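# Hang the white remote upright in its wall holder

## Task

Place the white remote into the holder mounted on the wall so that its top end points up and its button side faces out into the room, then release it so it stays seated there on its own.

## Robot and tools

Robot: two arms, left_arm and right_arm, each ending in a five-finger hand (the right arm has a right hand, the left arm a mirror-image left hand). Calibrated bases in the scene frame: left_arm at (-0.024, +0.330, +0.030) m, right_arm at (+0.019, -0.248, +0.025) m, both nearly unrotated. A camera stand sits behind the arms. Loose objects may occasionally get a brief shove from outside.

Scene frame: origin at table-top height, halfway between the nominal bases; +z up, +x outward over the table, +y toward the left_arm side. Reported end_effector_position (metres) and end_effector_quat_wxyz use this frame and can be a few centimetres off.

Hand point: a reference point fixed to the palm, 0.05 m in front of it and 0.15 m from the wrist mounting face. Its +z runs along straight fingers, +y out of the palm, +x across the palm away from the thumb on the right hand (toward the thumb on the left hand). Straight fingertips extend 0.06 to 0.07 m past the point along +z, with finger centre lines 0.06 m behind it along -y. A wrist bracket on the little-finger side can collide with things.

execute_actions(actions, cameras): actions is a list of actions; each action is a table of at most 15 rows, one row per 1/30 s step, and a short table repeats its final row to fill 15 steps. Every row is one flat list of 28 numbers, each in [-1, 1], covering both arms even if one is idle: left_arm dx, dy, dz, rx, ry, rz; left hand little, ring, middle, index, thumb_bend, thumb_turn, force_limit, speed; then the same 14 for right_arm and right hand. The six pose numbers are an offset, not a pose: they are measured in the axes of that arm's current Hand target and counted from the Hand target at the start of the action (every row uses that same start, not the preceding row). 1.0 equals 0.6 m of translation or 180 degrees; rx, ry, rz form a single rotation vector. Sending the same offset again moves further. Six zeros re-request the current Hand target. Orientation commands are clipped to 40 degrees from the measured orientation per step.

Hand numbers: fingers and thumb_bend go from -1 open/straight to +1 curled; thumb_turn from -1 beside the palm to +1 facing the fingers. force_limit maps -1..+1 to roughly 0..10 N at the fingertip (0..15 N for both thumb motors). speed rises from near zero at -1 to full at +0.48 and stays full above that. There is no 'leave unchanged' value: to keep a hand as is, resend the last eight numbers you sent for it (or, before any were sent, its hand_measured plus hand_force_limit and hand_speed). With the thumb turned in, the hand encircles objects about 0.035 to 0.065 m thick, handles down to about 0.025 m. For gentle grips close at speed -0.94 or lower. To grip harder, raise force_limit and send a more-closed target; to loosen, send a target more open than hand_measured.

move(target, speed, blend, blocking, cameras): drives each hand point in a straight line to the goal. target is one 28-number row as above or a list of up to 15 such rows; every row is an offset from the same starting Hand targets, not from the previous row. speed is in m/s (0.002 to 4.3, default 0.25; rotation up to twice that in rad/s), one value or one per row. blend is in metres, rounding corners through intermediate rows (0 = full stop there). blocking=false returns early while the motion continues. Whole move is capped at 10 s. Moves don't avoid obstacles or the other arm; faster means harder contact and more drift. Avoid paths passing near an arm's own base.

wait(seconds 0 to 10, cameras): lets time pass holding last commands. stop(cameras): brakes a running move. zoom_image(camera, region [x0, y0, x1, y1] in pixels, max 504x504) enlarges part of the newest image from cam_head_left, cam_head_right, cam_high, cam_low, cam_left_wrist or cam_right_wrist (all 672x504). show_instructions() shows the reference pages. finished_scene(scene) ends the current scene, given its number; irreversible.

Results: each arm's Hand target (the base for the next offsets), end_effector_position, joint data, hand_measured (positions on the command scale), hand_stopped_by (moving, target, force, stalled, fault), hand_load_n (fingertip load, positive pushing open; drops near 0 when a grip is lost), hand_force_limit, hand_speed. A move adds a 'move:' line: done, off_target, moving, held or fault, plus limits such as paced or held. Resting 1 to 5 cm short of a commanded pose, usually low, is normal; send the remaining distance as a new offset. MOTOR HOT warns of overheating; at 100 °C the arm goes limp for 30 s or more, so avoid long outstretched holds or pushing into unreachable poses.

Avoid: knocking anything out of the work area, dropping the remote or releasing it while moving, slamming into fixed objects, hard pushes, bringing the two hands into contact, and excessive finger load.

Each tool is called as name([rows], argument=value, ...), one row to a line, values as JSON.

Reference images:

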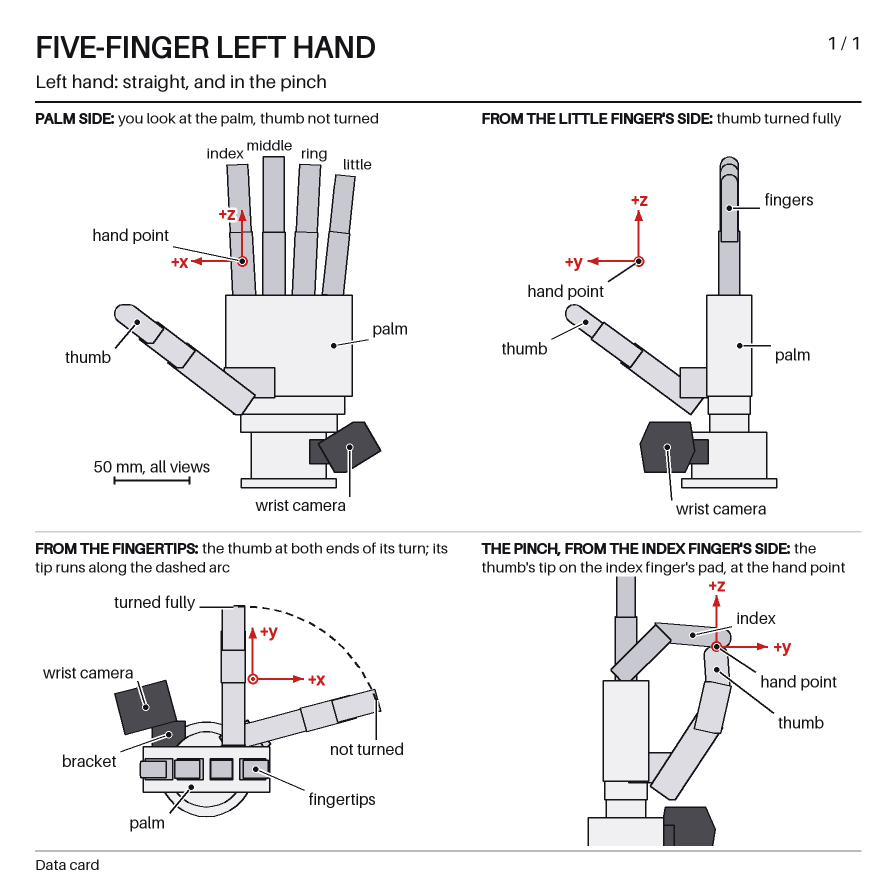

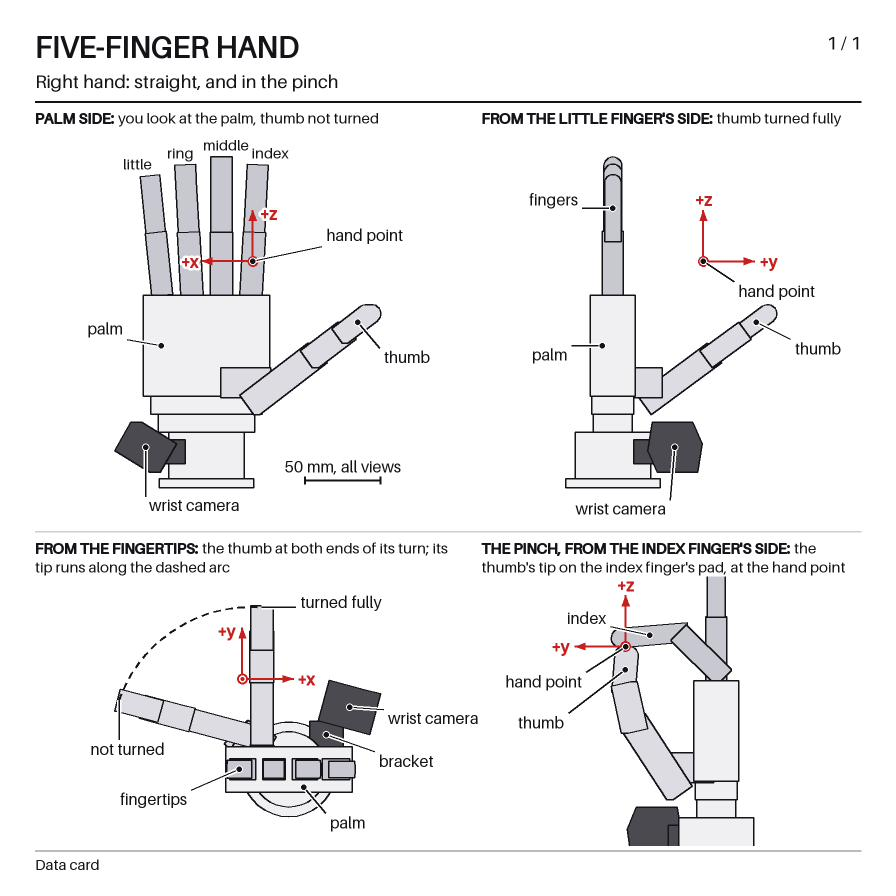

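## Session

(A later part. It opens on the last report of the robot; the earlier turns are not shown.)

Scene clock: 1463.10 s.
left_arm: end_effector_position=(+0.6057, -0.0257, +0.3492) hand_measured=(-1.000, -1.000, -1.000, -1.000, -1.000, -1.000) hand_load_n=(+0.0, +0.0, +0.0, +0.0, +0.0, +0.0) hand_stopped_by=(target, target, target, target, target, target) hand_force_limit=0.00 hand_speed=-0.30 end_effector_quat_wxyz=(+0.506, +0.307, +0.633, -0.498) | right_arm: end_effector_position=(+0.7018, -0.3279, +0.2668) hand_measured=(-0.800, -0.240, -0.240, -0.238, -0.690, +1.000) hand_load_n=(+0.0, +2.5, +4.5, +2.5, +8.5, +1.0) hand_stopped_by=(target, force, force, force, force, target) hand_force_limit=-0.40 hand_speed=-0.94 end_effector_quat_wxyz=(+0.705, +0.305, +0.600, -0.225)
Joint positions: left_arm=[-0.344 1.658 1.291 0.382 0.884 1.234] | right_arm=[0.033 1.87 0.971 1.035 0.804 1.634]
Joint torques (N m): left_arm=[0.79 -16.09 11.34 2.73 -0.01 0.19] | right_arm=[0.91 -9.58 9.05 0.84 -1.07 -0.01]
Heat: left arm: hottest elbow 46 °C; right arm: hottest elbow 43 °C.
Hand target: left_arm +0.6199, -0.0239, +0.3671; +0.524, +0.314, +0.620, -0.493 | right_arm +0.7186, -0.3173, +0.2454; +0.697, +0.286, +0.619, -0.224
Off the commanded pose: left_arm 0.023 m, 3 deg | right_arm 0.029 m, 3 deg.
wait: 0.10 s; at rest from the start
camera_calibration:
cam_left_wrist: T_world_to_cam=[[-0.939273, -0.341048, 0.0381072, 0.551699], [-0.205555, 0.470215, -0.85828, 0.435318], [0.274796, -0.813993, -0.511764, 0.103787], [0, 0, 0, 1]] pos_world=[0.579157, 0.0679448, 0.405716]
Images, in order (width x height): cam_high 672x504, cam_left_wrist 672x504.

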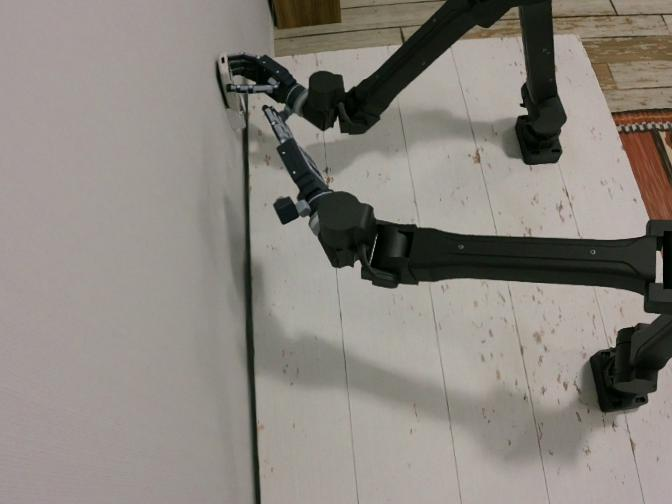

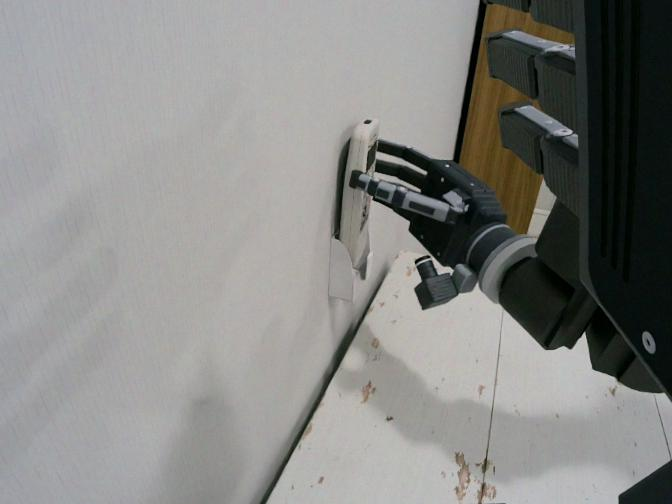

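move(target=[0,0,0,0,0,0,-1,-1,-1,-1,-1,-1,0,-0.3,0.0132,-0.0016,-0.0009,0,0,0,-0.8,0.14,0.14,0.1,-0.1,1,-0.4,-0.94], speed=0.02, cameras=["cam_left_wrist"])

zoom_image(camera="cam_left_wrist", region=[325, 230, 375, 280])

Scene clock: 1472.87 s.
left_arm: end_effector_position=(+0.6057, -0.0257, +0.3492) hand_measured=(-1.000, -1.000, -1.000, -1.000, -1.000, -1.000) hand_load_n=(+0.0, +0.0, +0.0, +0.0, +0.0, +0.0) hand_stopped_by=(target, target, target, target, target, target) hand_force_limit=0.00 hand_speed=-0.30 end_effector_quat_wxyz=(+0.506, +0.307, +0.633, -0.498) | right_arm: end_effector_position=(+0.7016, -0.3280, +0.2637) hand_measured=(-0.800, -0.240, -0.240, -0.238, -0.690, +1.000) hand_load_n=(+0.0, +2.5, +4.0, +2.0, +8.5, +1.0) hand_stopped_by=(target, force, force, force, force, target) hand_force_limit=-0.40 hand_speed=-0.94 end_effector_quat_wxyz=(+0.708, +0.307, +0.596, -0.222)
Joint positions: left_arm=[-0.344 1.658 1.291 0.382 0.884 1.234] | right_arm=[0.033 1.884 0.971 1.06 0.804 1.637]
Joint torques (N m): left_arm=[0.97 -16.21 11.28 2.76 -0.02 0.2] | right_arm=[1.03 -9.76 8.62 0.69 -1.08 -0.04]
Heat: left arm: hottest elbow 46 °C; right arm: hottest elbow 43 °C.
Hand target: left_arm +0.6199, -0.0239, +0.3671; +0.524, +0.314, +0.620, -0.493 | right_arm +0.7186, -0.3173, +0.2373; +0.697, +0.286, +0.619, -0.224
Off the commanded pose: left_arm 0.023 m, 3 deg | right_arm 0.033 m, 4 deg.
move: off_target (left_arm, right_arm)
camera_calibration:
cam_left_wrist: T_world_to_cam=[[-0.939273, -0.341048, 0.0381072, 0.551699], [-0.205555, 0.470215, -0.85828, 0.435318], [0.274796, -0.813993, -0.511764, 0.103787], [0, 0, 0, 1]] pos_world=[0.579157, 0.0679448, 0.405716]
Images, in order (width x height): cam_left_wrist 672x504.

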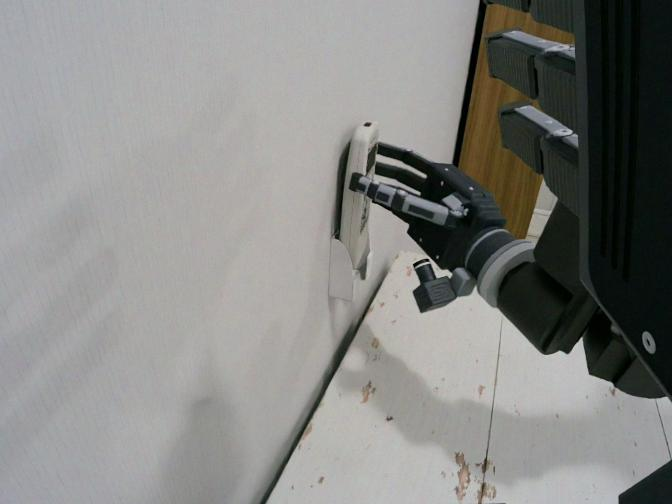

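Scaled by 10.080 from the camera's 672x504 image, which has a finer 960x720 frame.

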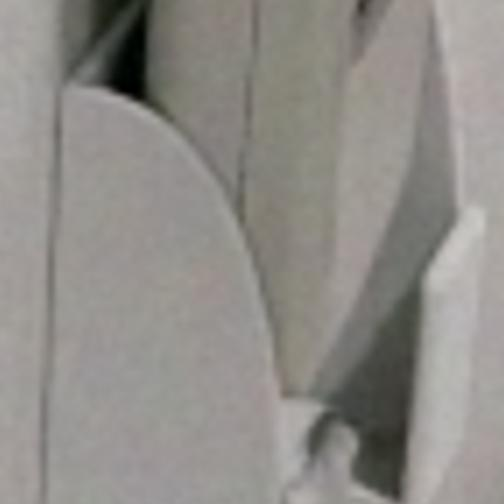

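zoom_image(camera="cam_left_wrist", region=[335, 255, 375, 295])

move(target=[0,0,0,0,0,0,-1,-1,-1,-1,-1,-1,0,-0.3,0.0132,-0.0016,-0.0009,0,0,0,-0.8,0.14,0.14,0.1,-0.1,1,-0.4,-0.94], speed=0.02, cameras=["cam_left_wrist"])

zoom_image(camera="cam_left_wrist", region=[325, 230, 375, 280])

Scaled by 12.600 from the camera's 672x504 image, which has a finer 960x720 frame.

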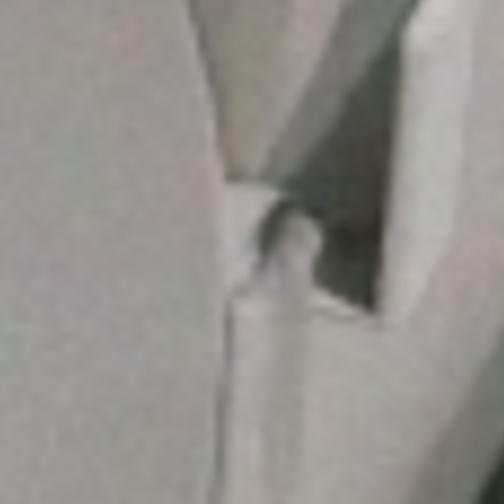

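Scene clock: 1480.40 s.
left_arm: end_effector_position=(+0.6057, -0.0257, +0.3492) hand_measured=(-1.000, -1.000, -1.000, -1.000, -1.000, -1.000) hand_load_n=(+0.0, +0.0, +0.0, +0.0, +0.0, +0.0) hand_stopped_by=(target, target, target, target, target, target) hand_force_limit=0.00 hand_speed=-0.30 end_effector_quat_wxyz=(+0.506, +0.307, +0.633, -0.498) | right_arm: end_effector_position=(+0.7017, -0.3280, +0.2581) hand_measured=(-0.800, -0.240, -0.240, -0.238, -0.690, +1.000) hand_load_n=(+0.0, +3.0, +4.0, +2.0, +8.5, +0.5) hand_stopped_by=(target, force, force, force, force, target) hand_force_limit=-0.40 hand_speed=-0.94 end_effector_quat_wxyz=(+0.710, +0.308, +0.594, -0.221)
Joint positions: left_arm=[-0.344 1.658 1.291 0.382 0.884 1.234] | right_arm=[0.033 1.901 0.971 1.082 0.804 1.638]
Joint torques (N m): left_arm=[0.91 -16.09 11.33 2.82 -0.02 0.2] | right_arm=[0.91 -9.35 8.44 0.55 -1.07 -0.06]
Heat: left arm: hottest elbow 46 °C; right arm: hottest elbow 43 °C.
Hand target: left_arm +0.6199, -0.0239, +0.3671; +0.524, +0.314, +0.620, -0.493 | right_arm +0.7187, -0.3173, +0.2292; +0.697, +0.286, +0.619, -0.224
Off the commanded pose: left_arm 0.023 m, 3 deg | right_arm 0.035 m, 4 deg.
move: off_target (left_arm, right_arm)
camera_calibration:
cam_left_wrist: T_world_to_cam=[[-0.939273, -0.341048, 0.0381072, 0.551699], [-0.205555, 0.470215, -0.85828, 0.435318], [0.274796, -0.813993, -0.511764, 0.103787], [0, 0, 0, 1]] pos_world=[0.579157, 0.0679448, 0.405716]
Images, in order (width x height): cam_left_wrist 672x504.

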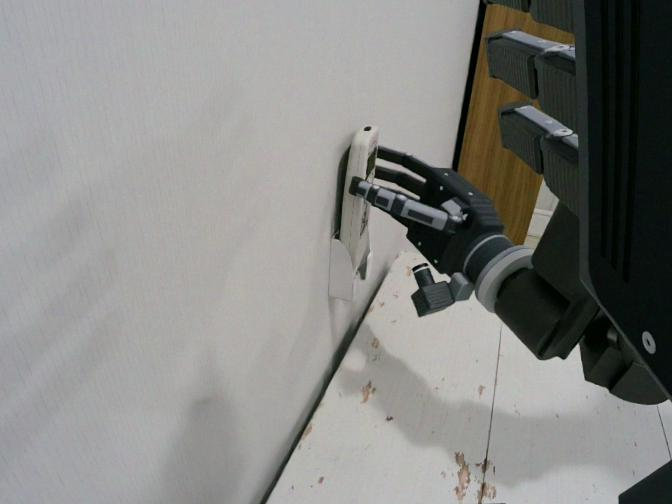

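Scaled by 10.080 from the camera's 672x504 image, which has a finer 960x720 frame.

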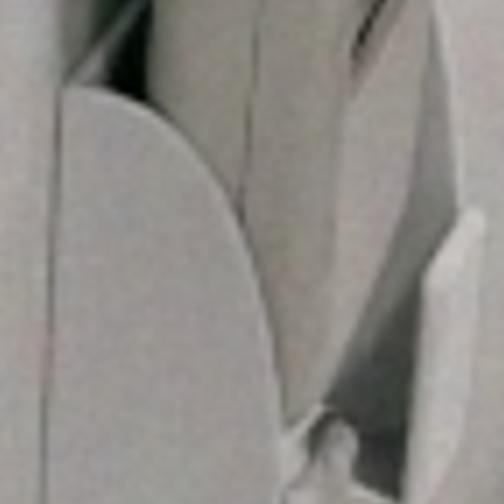

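zoom_image(camera="cam_left_wrist", region=[320, 95, 400, 215])

move(target=[0,0,0,0,0,0,-1,-1,-1,-1,-1,-1,0,-0.3,0.0132,-0.0016,-0.0009,0,0,0,-0.8,0.14,0.14,0.1,-0.1,1,-0.4,-0.94], speed=0.02, cameras=["cam_left_wrist"])

zoom_image(camera="cam_left_wrist", region=[325, 230, 375, 280])

Scaled by 4.200 from the camera's 672x504 image, which has a finer 960x720 frame.

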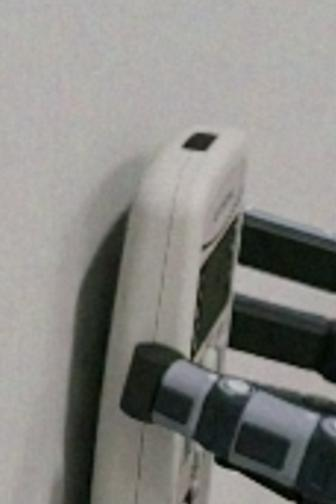

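Scene clock: 1486.73 s.
left_arm: end_effector_position=(+0.6057, -0.0257, +0.3492) hand_measured=(-1.000, -1.000, -1.000, -1.000, -1.000, -1.000) hand_load_n=(+0.0, +0.0, +0.0, +0.0, +0.0, +0.0) hand_stopped_by=(target, target, target, target, target, target) hand_force_limit=0.00 hand_speed=-0.30 end_effector_quat_wxyz=(+0.506, +0.307, +0.633, -0.498) | right_arm: end_effector_position=(+0.7017, -0.3281, +0.2521) hand_measured=(-0.800, -0.240, -0.240, -0.238, -0.690, +1.000) hand_load_n=(+0.0, +3.0, +4.0, +2.0, +8.5, +1.0) hand_stopped_by=(target, force, force, force, force, target) hand_force_limit=-0.40 hand_speed=-0.94 end_effector_quat_wxyz=(+0.711, +0.309, +0.592, -0.219)
Joint positions: left_arm=[-0.344 1.658 1.291 0.382 0.884 1.234] | right_arm=[0.033 1.918 0.971 1.103 0.804 1.641]
Joint torques (N m): left_arm=[0.85 -16.32 11.3 2.74 -0.02 0.22] | right_arm=[0.73 -9.7 8.28 0.51 -1.11 -0.11]
Heat: left arm: hottest elbow 46 °C; right arm: hottest elbow 43 °C.
Hand target: left_arm +0.6199, -0.0239, +0.3671; +0.524, +0.314, +0.620, -0.493 | right_arm +0.7187, -0.3173, +0.2214; +0.697, +0.286, +0.619, -0.224
Off the commanded pose: left_arm 0.023 m, 3 deg | right_arm 0.037 m, 4 deg.
move: off_target (left_arm, right_arm)
camera_calibration:
cam_left_wrist: T_world_to_cam=[[-0.939273, -0.341048, 0.0381072, 0.551699], [-0.205555, 0.470215, -0.85828, 0.435318], [0.274796, -0.813993, -0.511764, 0.103787], [0, 0, 0, 1]] pos_world=[0.579157, 0.0679448, 0.405716]
Images, in order (width x height): cam_left_wrist 672x504.

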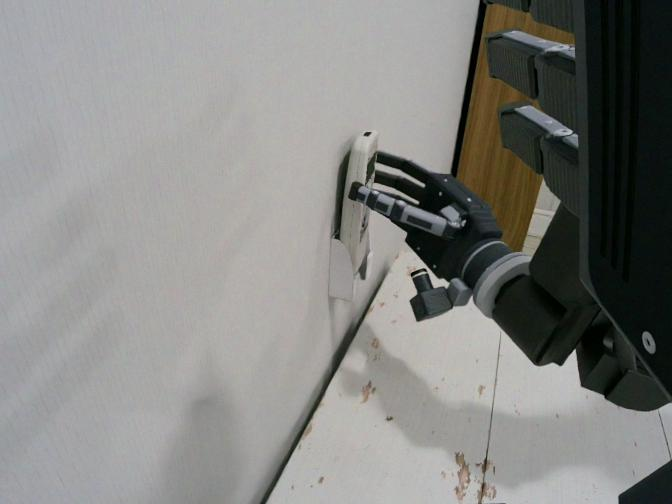

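Scaled by 10.080 from the camera's 672x504 image, which has a finer 960x720 frame.

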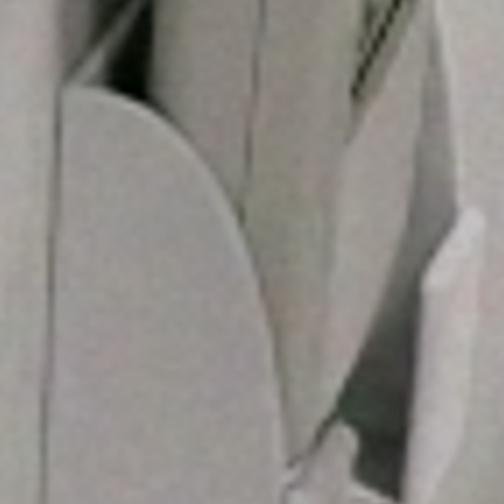

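move(target=[0,0,0,0,0,0,-1,-1,-1,-1,-1,-1,0,-0.3,0.0132,-0.0016,-0.0009,0,0,0,-0.8,0.14,0.14,0.1,-0.1,1,-0.4,-0.94], speed=0.02, cameras=["cam_left_wrist", "cam_high"])

zoom_image(camera="cam_left_wrist", region=[325, 230, 375, 280])

zoom_image(camera="cam_high", region=[205, 40, 255, 125])

zoom_image(camera="cam_left_wrist", region=[320, 115, 420, 265])

Scene clock: 1495.00 s.
left_arm: end_effector_position=(+0.6057, -0.0257, +0.3492) hand_measured=(-1.000, -1.000, -1.000, -1.000, -1.000, -1.000) hand_load_n=(+0.0, +0.0, +0.0, +0.0, +0.0, +0.0) hand_stopped_by=(target, target, target, target, target, target) hand_force_limit=0.00 hand_speed=-0.30 end_effector_quat_wxyz=(+0.506, +0.307, +0.633, -0.498) | right_arm: end_effector_position=(+0.7016, -0.3283, +0.2470) hand_measured=(-0.800, -0.240, -0.240, -0.238, -0.690, +1.000) hand_load_n=(+0.0, +2.5, +4.5, +2.5, +8.0, +1.0) hand_stopped_by=(target, force, force, force, force, target) hand_force_limit=-0.40 hand_speed=-0.94 end_effector_quat_wxyz=(+0.713, +0.311, +0.590, -0.218)
Joint positions: left_arm=[-0.344 1.658 1.291 0.382 0.884 1.234] | right_arm=[0.033 1.934 0.971 1.124 0.804 1.642]
Joint torques (N m): left_arm=[0.85 -16.15 11.34 2.76 -0.02 0.2] | right_arm=[0.79 -8.94 8.03 0.4 -1.08 -0.08]
Heat: left arm: hottest elbow 46 °C; right arm: hottest elbow 43 °C.
Hand target: left_arm +0.6199, -0.0239, +0.3671; +0.524, +0.314, +0.620, -0.493 | right_arm +0.7187, -0.3173, +0.2133; +0.697, +0.286, +0.619, -0.224
Off the commanded pose: left_arm 0.023 m, 3 deg | right_arm 0.039 m, 5 deg.
move: off_target (left_arm, right_arm)
camera_calibration:
cam_left_wrist: T_world_to_cam=[[-0.939273, -0.341048, 0.0381072, 0.551699], [-0.205555, 0.470215, -0.85828, 0.435318], [0.274796, -0.813993, -0.511764, 0.103787], [0, 0, 0, 1]] pos_world=[0.579157, 0.0679448, 0.405716]
Images, in order (width x height): cam_high 672x504, cam_left_wrist 672x504.

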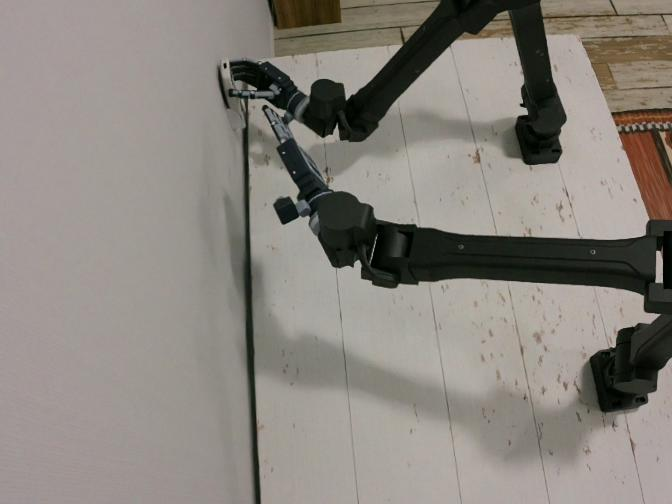

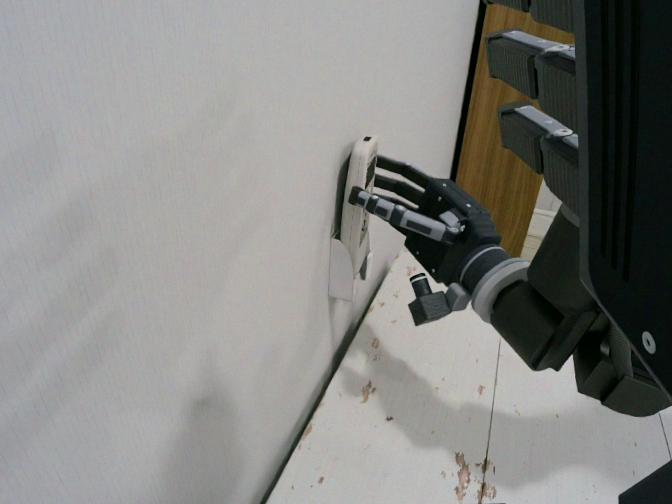

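Scaled by 10.080 from the camera's 672x504 image, which has a finer 960x720 frame.

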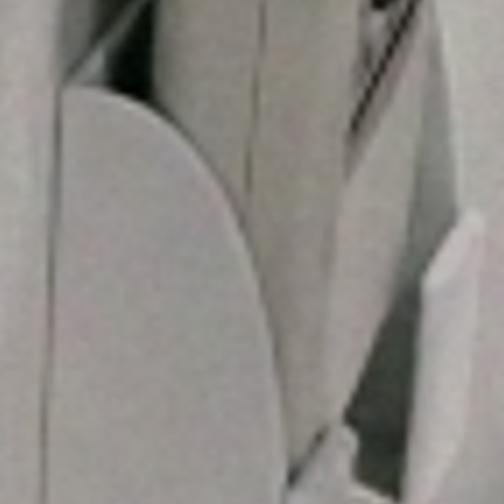

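Scaled by 5.929 from the camera's 672x504 image, which has a finer 960x720 frame.

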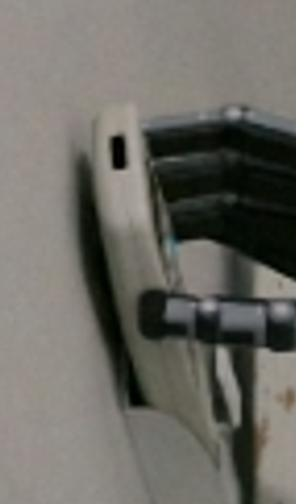

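Scaled by 3.360 from the camera's 672x504 image, which has a finer 960x720 frame.

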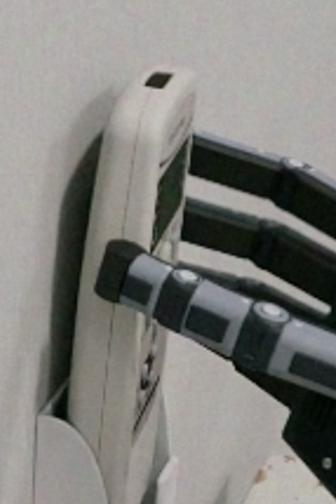

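move(target=[0,0,0,0,0,0,-1,-1,-1,-1,-1,-1,0,-0.3,0,0,0,0,0,0,-0.8,-0.8,0.14,0.1,-0.1,1,-0.4,-0.7], speed=0.02, cameras=["cam_left_wrist"])

zoom_image(camera="cam_left_wrist", region=[320, 115, 420, 265])

Scene clock: 1503.57 s.
left_arm: end_effector_position=(+0.6057, -0.0257, +0.3492) hand_measured=(-1.000, -1.000, -1.000, -1.000, -1.000, -1.000) hand_load_n=(+0.0, +0.0, +0.0, +0.0, +0.0, +0.0) hand_stopped_by=(target, target, target, target, target, target) hand_force_limit=0.00 hand_speed=-0.30 end_effector_quat_wxyz=(+0.506, +0.307, +0.633, -0.498) | right_arm: end_effector_position=(+0.7015, -0.3284, +0.2469) hand_measured=(-0.800, -0.800, -0.240, -0.238, -0.690, +1.000) hand_load_n=(-0.5, +0.0, +5.5, +2.5, +7.5, -0.5) hand_stopped_by=(target, target, force, force, force, target) hand_force_limit=-0.40 hand_speed=-0.70 end_effector_quat_wxyz=(+0.713, +0.312, +0.589, -0.217)
Joint positions: left_arm=[-0.344 1.658 1.291 0.382 0.884 1.234] | right_arm=[0.033 1.934 0.971 1.124 0.804 1.646]
Joint torques (N m): left_arm=[0.97 -16.26 11.29 2.81 -0.03 0.18] | right_arm=[1.03 -9.17 8.02 0.42 -1.11 -0.13]
Heat: left arm: hottest elbow 46 °C; right arm: hottest elbow 43 °C.
Hand target: left_arm +0.6199, -0.0239, +0.3671; +0.524, +0.314, +0.620, -0.493 | right_arm +0.7187, -0.3173, +0.2135; +0.697, +0.286, +0.619, -0.224
Off the commanded pose: left_arm 0.023 m, 3 deg | right_arm 0.039 m, 5 deg.
move: off_target (left_arm, right_arm)
camera_calibration:
cam_left_wrist: T_world_to_cam=[[-0.939273, -0.341048, 0.0381072, 0.551699], [-0.205555, 0.470215, -0.85828, 0.435318], [0.274796, -0.813993, -0.511764, 0.103787], [0, 0, 0, 1]] pos_world=[0.579157, 0.0679448, 0.405716]
Images, in order (width x height): cam_left_wrist 672x504.

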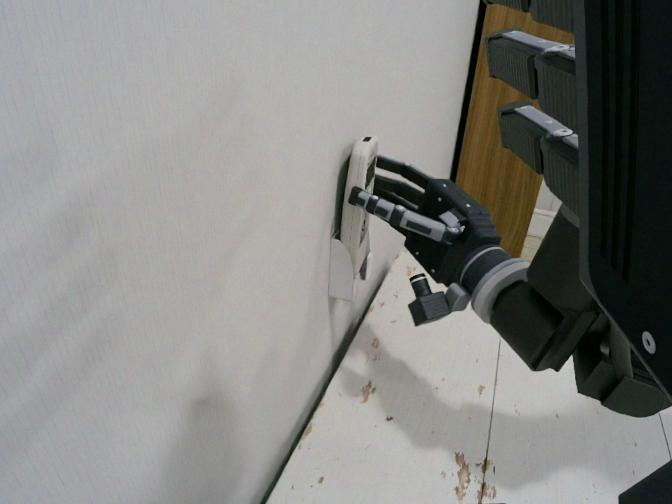

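Scaled by 3.360 from the camera's 672x504 image, which has a finer 960x720 frame.

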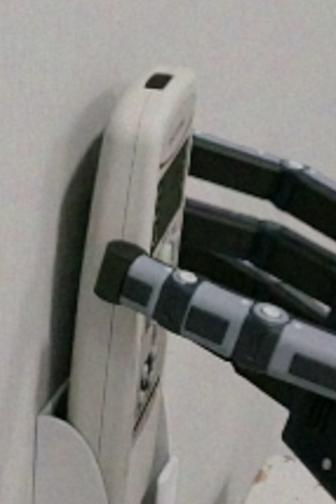

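move(target=[0,0,0,0,0,0,-1,-1,-1,-1,-1,-1,0,-0.3,0.0165,-0.002,-0.0012,0,0,0,-0.8,-0.8,0.14,0.1,-0.1,1,-0.4,-0.7], speed=0.02, cameras=["cam_left_wrist"])

zoom_image(camera="cam_left_wrist", region=[320, 115, 420, 265])

zoom_image(camera="cam_left_wrist", region=[325, 230, 375, 280])

Scene clock: 1508.10 s.
left_arm: end_effector_position=(+0.6057, -0.0257, +0.3492) hand_measured=(-1.000, -1.000, -1.000, -1.000, -1.000, -1.000) hand_load_n=(+0.0, +0.0, +0.0, +0.0, +0.0, +0.0) hand_stopped_by=(target, target, target, target, target, target) hand_force_limit=0.00 hand_speed=-0.30 end_effector_quat_wxyz=(+0.506, +0.307, +0.633, -0.498) | right_arm: end_effector_position=(+0.7008, -0.3283, +0.2426) hand_measured=(-0.800, -0.800, -0.240, -0.238, -0.690, +1.000) hand_load_n=(+0.0, +0.0, +5.5, +2.5, +7.5, +0.0) hand_stopped_by=(target, target, force, force, force, target) hand_force_limit=-0.40 hand_speed=-0.70 end_effector_quat_wxyz=(+0.717, +0.314, +0.585, -0.213)
Joint positions: left_arm=[-0.344 1.658 1.291 0.382 0.884 1.234] | right_arm=[0.033 1.951 0.971 1.152 0.803 1.65]
Joint torques (N m): left_arm=[0.85 -16.15 11.36 2.8 -0.03 0.2] | right_arm=[0.91 -9.11 7.69 0.13 -1.09 -0.16]
Heat: left arm: hottest elbow 46 °C; right arm: hottest elbow 43 °C.
Hand target: left_arm +0.6199, -0.0239, +0.3671; +0.524, +0.314, +0.620, -0.493 | right_arm +0.7187, -0.3173, +0.2034; +0.697, +0.286, +0.619, -0.224
Off the commanded pose: left_arm 0.023 m, 3 deg | right_arm 0.044 m, 6 deg.
move: off_target (left_arm, right_arm)
camera_calibration:
cam_left_wrist: T_world_to_cam=[[-0.939273, -0.341048, 0.0381072, 0.551699], [-0.205555, 0.470215, -0.85828, 0.435318], [0.274796, -0.813993, -0.511764, 0.103787], [0, 0, 0, 1]] pos_world=[0.579157, 0.0679448, 0.405716]
Images, in order (width x height): cam_left_wrist 672x504.

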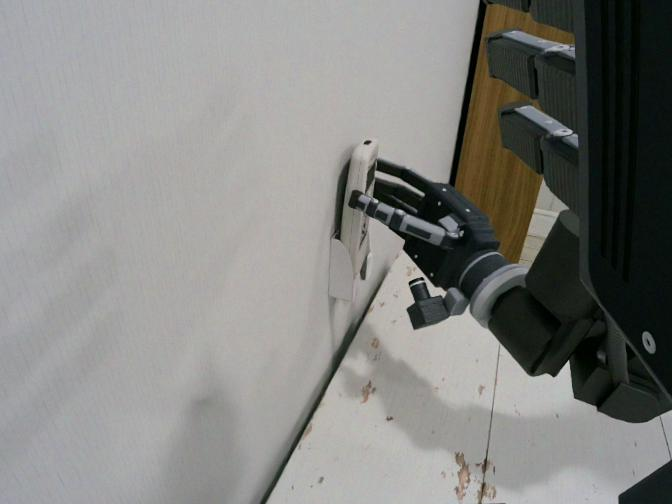

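Scaled by 3.360 from the camera's 672x504 image, which has a finer 960x720 frame.

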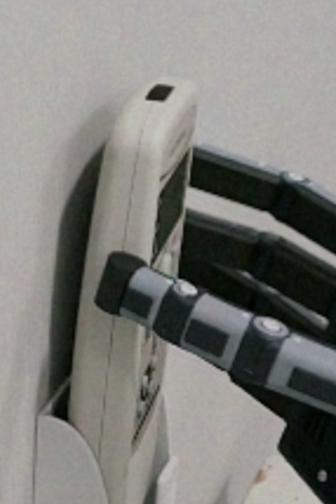

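Scaled by 10.080 from the camera's 672x504 image, which has a finer 960x720 frame.

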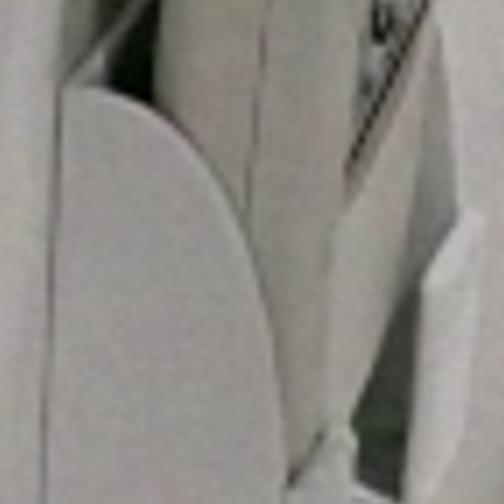

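move(target=[0,0,0,0,0,0,-1,-1,-1,-1,-1,-1,0,-0.3,0.0132,-0.0016,-0.0009,0.0005,0.0082,-0.0075,-0.8,-0.8,0.14,0.1,-0.1,1,-0.4,-0.7], speed=0.02, cameras=["cam_left_wrist"])

zoom_image(camera="cam_left_wrist", region=[320, 115, 420, 265])

zoom_image(camera="cam_left_wrist", region=[325, 230, 375, 280])

Scene clock: 1518.60 s.
left_arm: end_effector_position=(+0.6057, -0.0257, +0.3492) hand_measured=(-1.000, -1.000, -1.000, -1.000, -1.000, -1.000) hand_load_n=(+0.0, +0.0, +0.0, +0.0, +0.0, +0.0) hand_stopped_by=(target, target, target, target, target, target) hand_force_limit=0.00 hand_speed=-0.30 end_effector_quat_wxyz=(+0.506, +0.307, +0.633, -0.498) | right_arm: end_effector_position=(+0.7009, -0.3284, +0.2422) hand_measured=(-0.800, -0.800, -0.240, -0.238, -0.690, +1.000) hand_load_n=(+0.0, +0.0, +6.0, +2.0, +7.5, -0.5) hand_stopped_by=(target, target, force, force, force, target) hand_force_limit=-0.40 hand_speed=-0.70 end_effector_quat_wxyz=(+0.717, +0.315, +0.585, -0.211)
Joint positions: left_arm=[-0.344 1.658 1.291 0.382 0.884 1.234] | right_arm=[0.033 1.951 0.971 1.149 0.803 1.656]
Joint torques (N m): left_arm=[0.91 -16.32 11.32 2.77 -0.01 0.19] | right_arm=[0.85 -9.64 6.82 -0.99 -1.08 -0.22]
Heat: left arm: hottest elbow 46 °C; right arm: hottest elbow 42 °C.
Hand target: left_arm +0.6199, -0.0239, +0.3671; +0.524, +0.314, +0.620, -0.493 | right_arm +0.7187, -0.3173, +0.1955; +0.686, +0.282, +0.631, -0.229
Off the commanded pose: left_arm 0.023 m, 3 deg | right_arm 0.051 m, 8 deg.
move: off_target (left_arm, right_arm)
camera_calibration:
cam_left_wrist: T_world_to_cam=[[-0.939273, -0.341048, 0.0381072, 0.551699], [-0.205555, 0.470215, -0.85828, 0.435318], [0.274796, -0.813993, -0.511764, 0.103787], [0, 0, 0, 1]] pos_world=[0.579157, 0.0679448, 0.405716]
Images, in order (width x height): cam_left_wrist 672x504.

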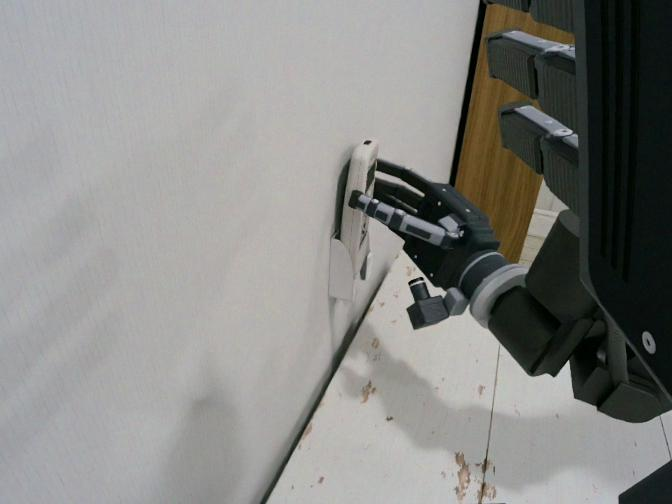

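Scaled by 3.360 from the camera's 672x504 image, which has a finer 960x720 frame.

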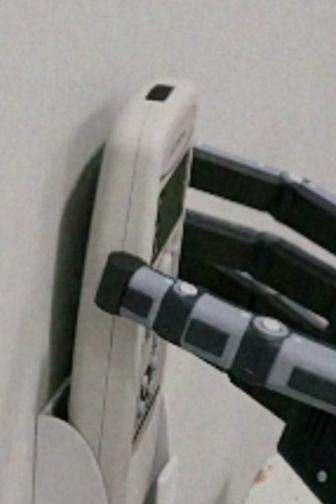

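Scaled by 10.080 from the camera's 672x504 image, which has a finer 960x720 frame.

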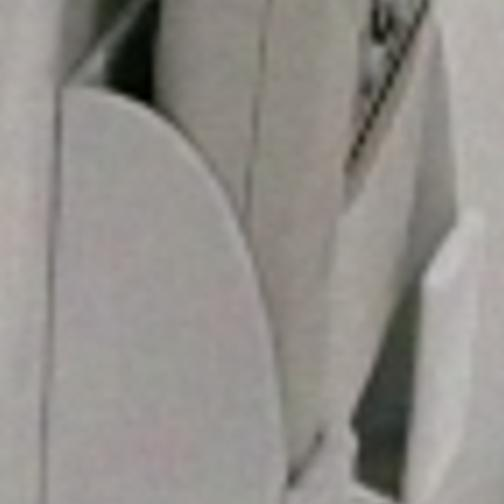

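move(target=[0,0,0,0,0,0,-1,-1,-1,-1,-1,-1,0,-0.3,0.0133,-0.0013,-0.0006,0,0,0,-0.8,-0.8,0.14,0.1,-0.1,1,-0.4,-0.7], speed=0.02, cameras=["cam_left_wrist"])

zoom_image(camera="cam_left_wrist", region=[320, 115, 420, 265])

zoom_image(camera="cam_left_wrist", region=[325, 230, 375, 280])

Scene clock: 1531.53 s.
left_arm: end_effector_position=(+0.6057, -0.0257, +0.3492) hand_measured=(-1.000, -1.000, -1.000, -1.000, -1.000, -1.000) hand_load_n=(+0.0, +0.0, +0.0, +0.0, +0.0, +0.0) hand_stopped_by=(target, target, target, target, target, target) hand_force_limit=0.00 hand_speed=-0.30 end_effector_quat_wxyz=(+0.506, +0.307, +0.633, -0.498) | right_arm: end_effector_position=(+0.7009, -0.3284, +0.2420) hand_measured=(-0.800, -0.800, -0.240, -0.238, -0.690, +1.000) hand_load_n=(+0.0, +0.0, +5.5, +2.0, +7.5, -1.0) hand_stopped_by=(target, target, force, force, force, target) hand_force_limit=-0.40 hand_speed=-0.70 end_effector_quat_wxyz=(+0.717, +0.315, +0.585, -0.211)
Joint positions: left_arm=[-0.344 1.658 1.291 0.382 0.884 1.234] | right_arm=[0.033 1.951 0.971 1.149 0.803 1.657]
Joint torques (N m): left_arm=[0.73 -16.03 11.28 2.85 -0.01 0.18] | right_arm=[0.85 -8 6.64 -0.14 -1.08 -0.2]
Heat: left arm: hottest elbow 46 °C; right arm: hottest elbow 42 °C.
Hand target: left_arm +0.6199, -0.0239, +0.3671; +0.524, +0.314, +0.620, -0.493 | right_arm +0.7188, -0.3173, +0.1874; +0.686, +0.282, +0.631, -0.229
Off the commanded pose: left_arm 0.023 m, 3 deg | right_arm 0.058 m, 8 deg.
move: off_target (left_arm, right_arm)
camera_calibration:
cam_left_wrist: T_world_to_cam=[[-0.939273, -0.341048, 0.0381072, 0.551699], [-0.205555, 0.470215, -0.85828, 0.435318], [0.274796, -0.813993, -0.511764, 0.103787], [0, 0, 0, 1]] pos_world=[0.579157, 0.0679448, 0.405716]
Images, in order (width x height): cam_left_wrist 672x504.

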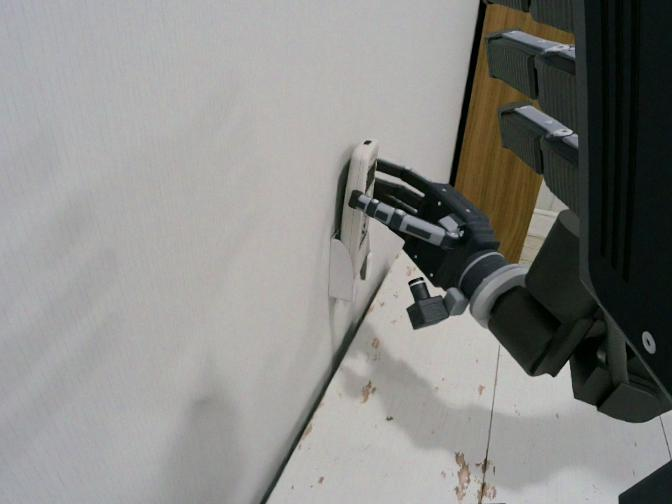

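Scaled by 3.360 from the camera's 672x504 image, which has a finer 960x720 frame.

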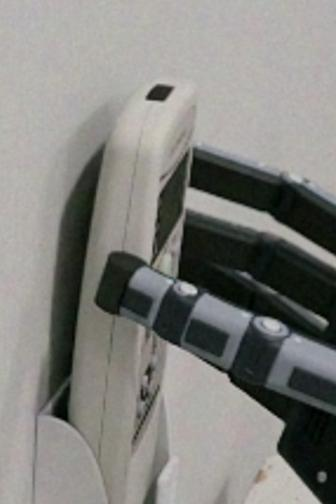

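Scaled by 10.080 from the camera's 672x504 image, which has a finer 960x720 frame.

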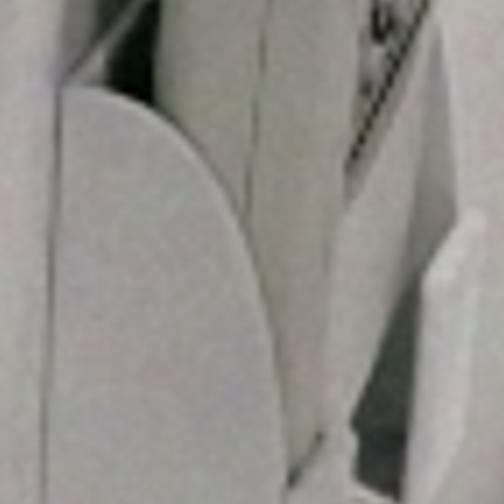

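move(target=[0,0,0,0,0,0,-1,-1,-1,-1,-1,-1,0,-0.3,0.001,0.0067,0.0074,0.0009,0.0164,-0.0150,-0.8,-0.8,0.14,0.1,-0.1,1,-0.4,-0.7], speed=0.02, cameras=["cam_left_wrist"])

zoom_image(camera="cam_left_wrist", region=[320, 115, 420, 265])

zoom_image(camera="cam_left_wrist", region=[325, 230, 375, 280])

Scene clock: 1552.07 s.
left_arm: end_effector_position=(+0.6057, -0.0257, +0.3492) hand_measured=(-1.000, -1.000, -1.000, -1.000, -1.000, -1.000) hand_load_n=(+0.0, -0.5, +0.0, +0.0, +0.5, +0.0) hand_stopped_by=(target, target, target, target, target, target) hand_force_limit=0.00 hand_speed=-0.30 end_effector_quat_wxyz=(+0.506, +0.307, +0.633, -0.498) | right_arm: end_effector_position=(+0.7028, -0.3297, +0.2433) hand_measured=(-0.800, -0.800, -0.240, -0.238, -0.690, +1.000) hand_load_n=(+0.0, +0.0, +3.5, +0.5, +9.0, -3.0) hand_stopped_by=(target, target, force, force, force, target) hand_force_limit=-0.40 hand_speed=-0.70 end_effector_quat_wxyz=(+0.704, +0.316, +0.598, -0.215)
Joint positions: left_arm=[-0.344 1.658 1.291 0.382 0.884 1.234] | right_arm=[0.033 1.923 0.971 1.074 0.809 1.671]
Joint torques (N m): left_arm=[0.85 -16.09 11.28 2.77 -0.02 0.2] | right_arm=[0.79 -9 7.42 -1.76 -1.29 -0.34]
Heat: left arm: hottest elbow 46 °C; right arm: hottest elbow 41 °C.
Hand target: left_arm +0.6199, -0.0239, +0.3671; +0.524, +0.314, +0.620, -0.493 | right_arm +0.7248, -0.3173, +0.1874; +0.663, +0.274, +0.654, -0.238
Off the commanded pose: left_arm 0.023 m, 3 deg | right_arm 0.061 m, 10 deg.
move: off_target (left_arm, right_arm)
camera_calibration:
cam_left_wrist: T_world_to_cam=[[-0.939273, -0.341048, 0.0381072, 0.551699], [-0.205555, 0.470215, -0.85828, 0.435318], [0.274796, -0.813993, -0.511764, 0.103787], [0, 0, 0, 1]] pos_world=[0.579157, 0.0679448, 0.405716]
Images, in order (width x height): cam_left_wrist 672x504.

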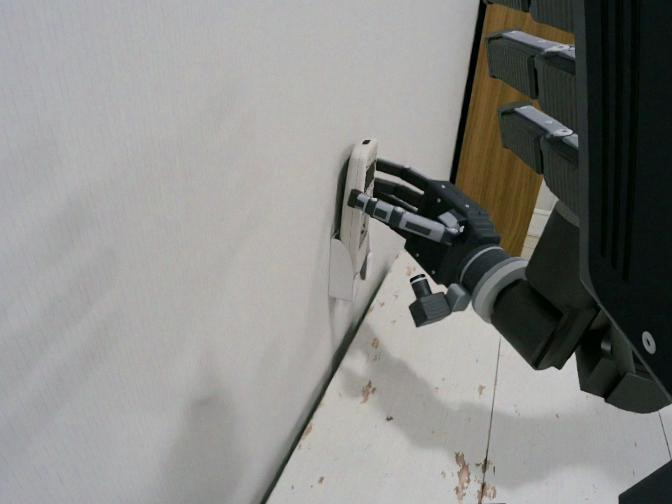

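Scaled by 3.360 from the camera's 672x504 image, which has a finer 960x720 frame.

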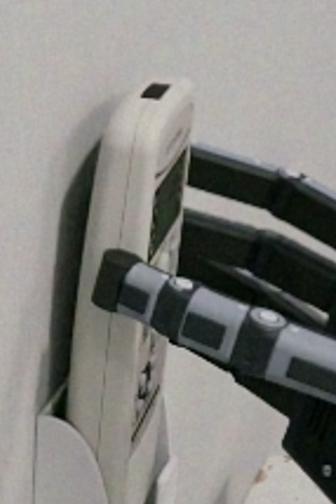

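Scaled by 10.080 from the camera's 672x504 image, which has a finer 960x720 frame.

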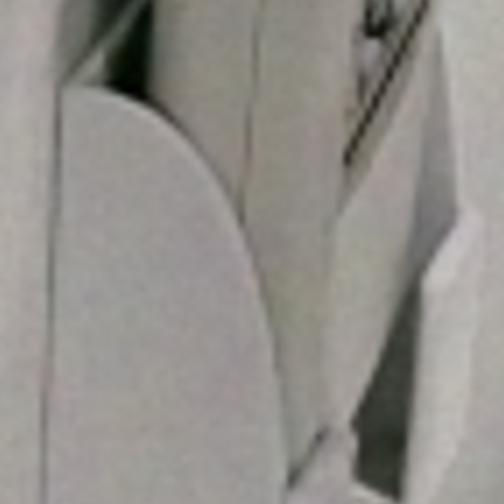

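zoom_image(camera="cam_left_wrist", region=[330, 240, 380, 310])

wait(seconds=0.1, cameras=["cam_low", "cam_head_left", "cam_head_right", "cam_right_wrist", "cam_left_wrist"])

Scaled by 7.200 from the camera's 672x504 image, which has a finer 960x720 frame.

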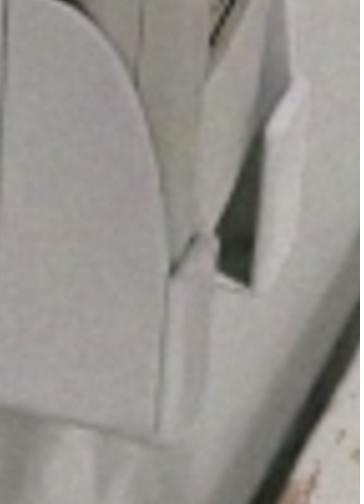

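Scene clock: 1576.20 s.
left_arm: end_effector_position=(+0.6057, -0.0257, +0.3492) hand_measured=(-1.000, -1.000, -1.000, -1.000, -1.000, -1.000) hand_load_n=(+0.0, +0.0, +0.0, +0.0, +0.0, +0.0) hand_stopped_by=(target, target, target, target, target, target) hand_force_limit=0.00 hand_speed=-0.30 end_effector_quat_wxyz=(+0.506, +0.307, +0.633, -0.498) | right_arm: end_effector_position=(+0.7028, -0.3297, +0.2433) hand_measured=(-0.800, -0.800, -0.240, -0.238, -0.690, +1.000) hand_load_n=(+0.0, +0.0, +3.5, +0.0, +9.0, -3.0) hand_stopped_by=(target, target, force, force, force, target) hand_force_limit=-0.40 hand_speed=-0.70 end_effector_quat_wxyz=(+0.704, +0.316, +0.598, -0.215)
Joint positions: left_arm=[-0.344 1.658 1.291 0.382 0.884 1.234] | right_arm=[0.033 1.923 0.971 1.074 0.809 1.671]
Joint torques (N m): left_arm=[1.08 -16.26 11.3 2.8 -0.02 0.2] | right_arm=[0.85 -8.76 7.21 -1.72 -1.26 -0.32]
Heat: left arm: hottest elbow 46 °C; right arm: hottest elbow 41 °C.
Hand target: left_arm +0.6199, -0.0239, +0.3671; +0.524, +0.314, +0.620, -0.493 | right_arm +0.7248, -0.3173, +0.1874; +0.663, +0.274, +0.654, -0.238
Off the commanded pose: left_arm 0.023 m, 3 deg | right_arm 0.061 m, 10 deg.
wait: 0.10 s; at rest from the start
camera_calibration:
cam_left_wrist: T_world_to_cam=[[-0.939273, -0.341048, 0.0381072, 0.551699], [-0.205555, 0.470215, -0.85828, 0.435318], [0.274796, -0.813993, -0.511764, 0.103787], [0, 0, 0, 1]] pos_world=[0.579157, 0.0679448, 0.405716]
cam_right_wrist: T_world_to_cam=[[0.7194, 0.692869, -0.0489572, -0.262894], [-0.384844, 0.45627, 0.802317, 0.227247], [0.578238, -0.558346, 0.594887, -0.620469], [0, 0, 0, 1]] pos_world=[0.63536, -0.267971, 0.173914]
Images, in order (width x height): cam_head_left 672x504, cam_head_right 672x504, cam_low 672x504, cam_left_wrist 672x504, cam_right_wrist 672x504.

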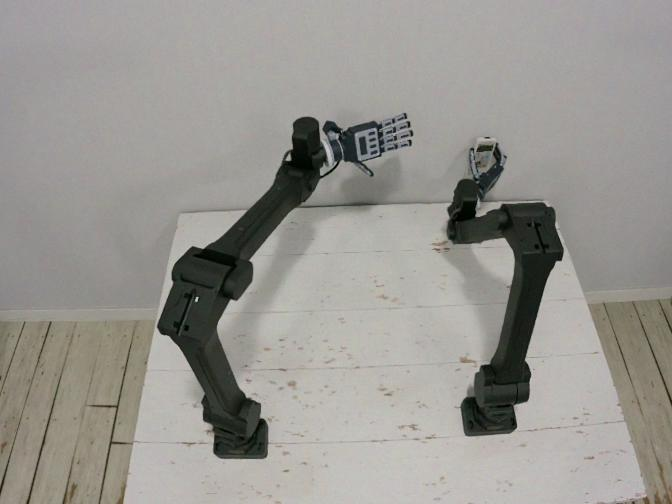

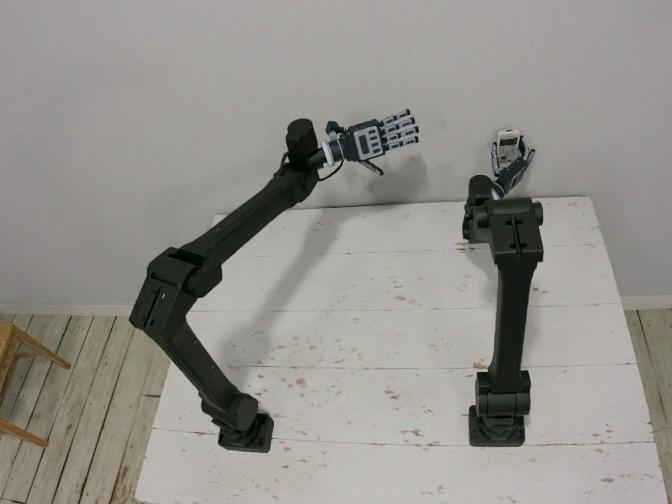

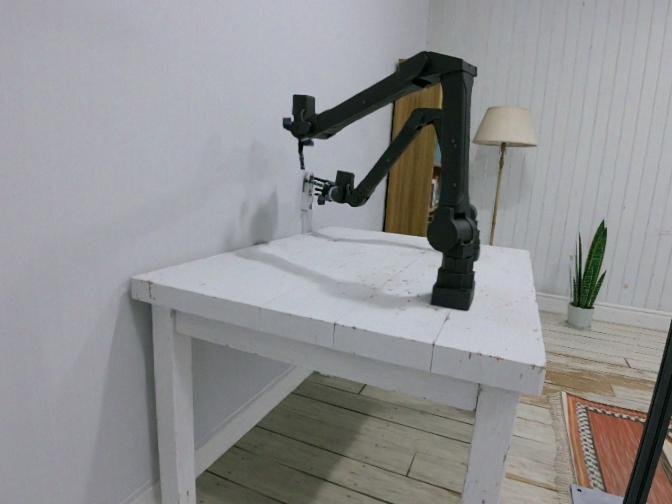

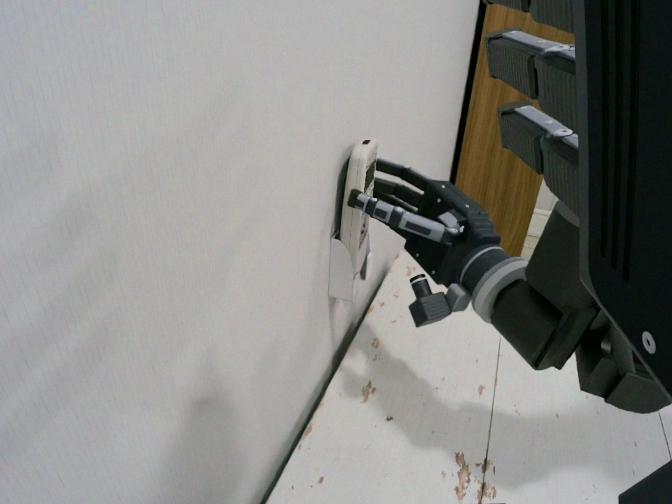

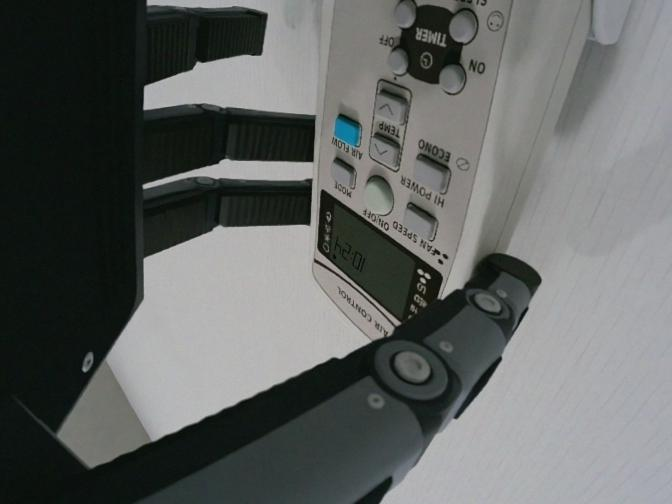

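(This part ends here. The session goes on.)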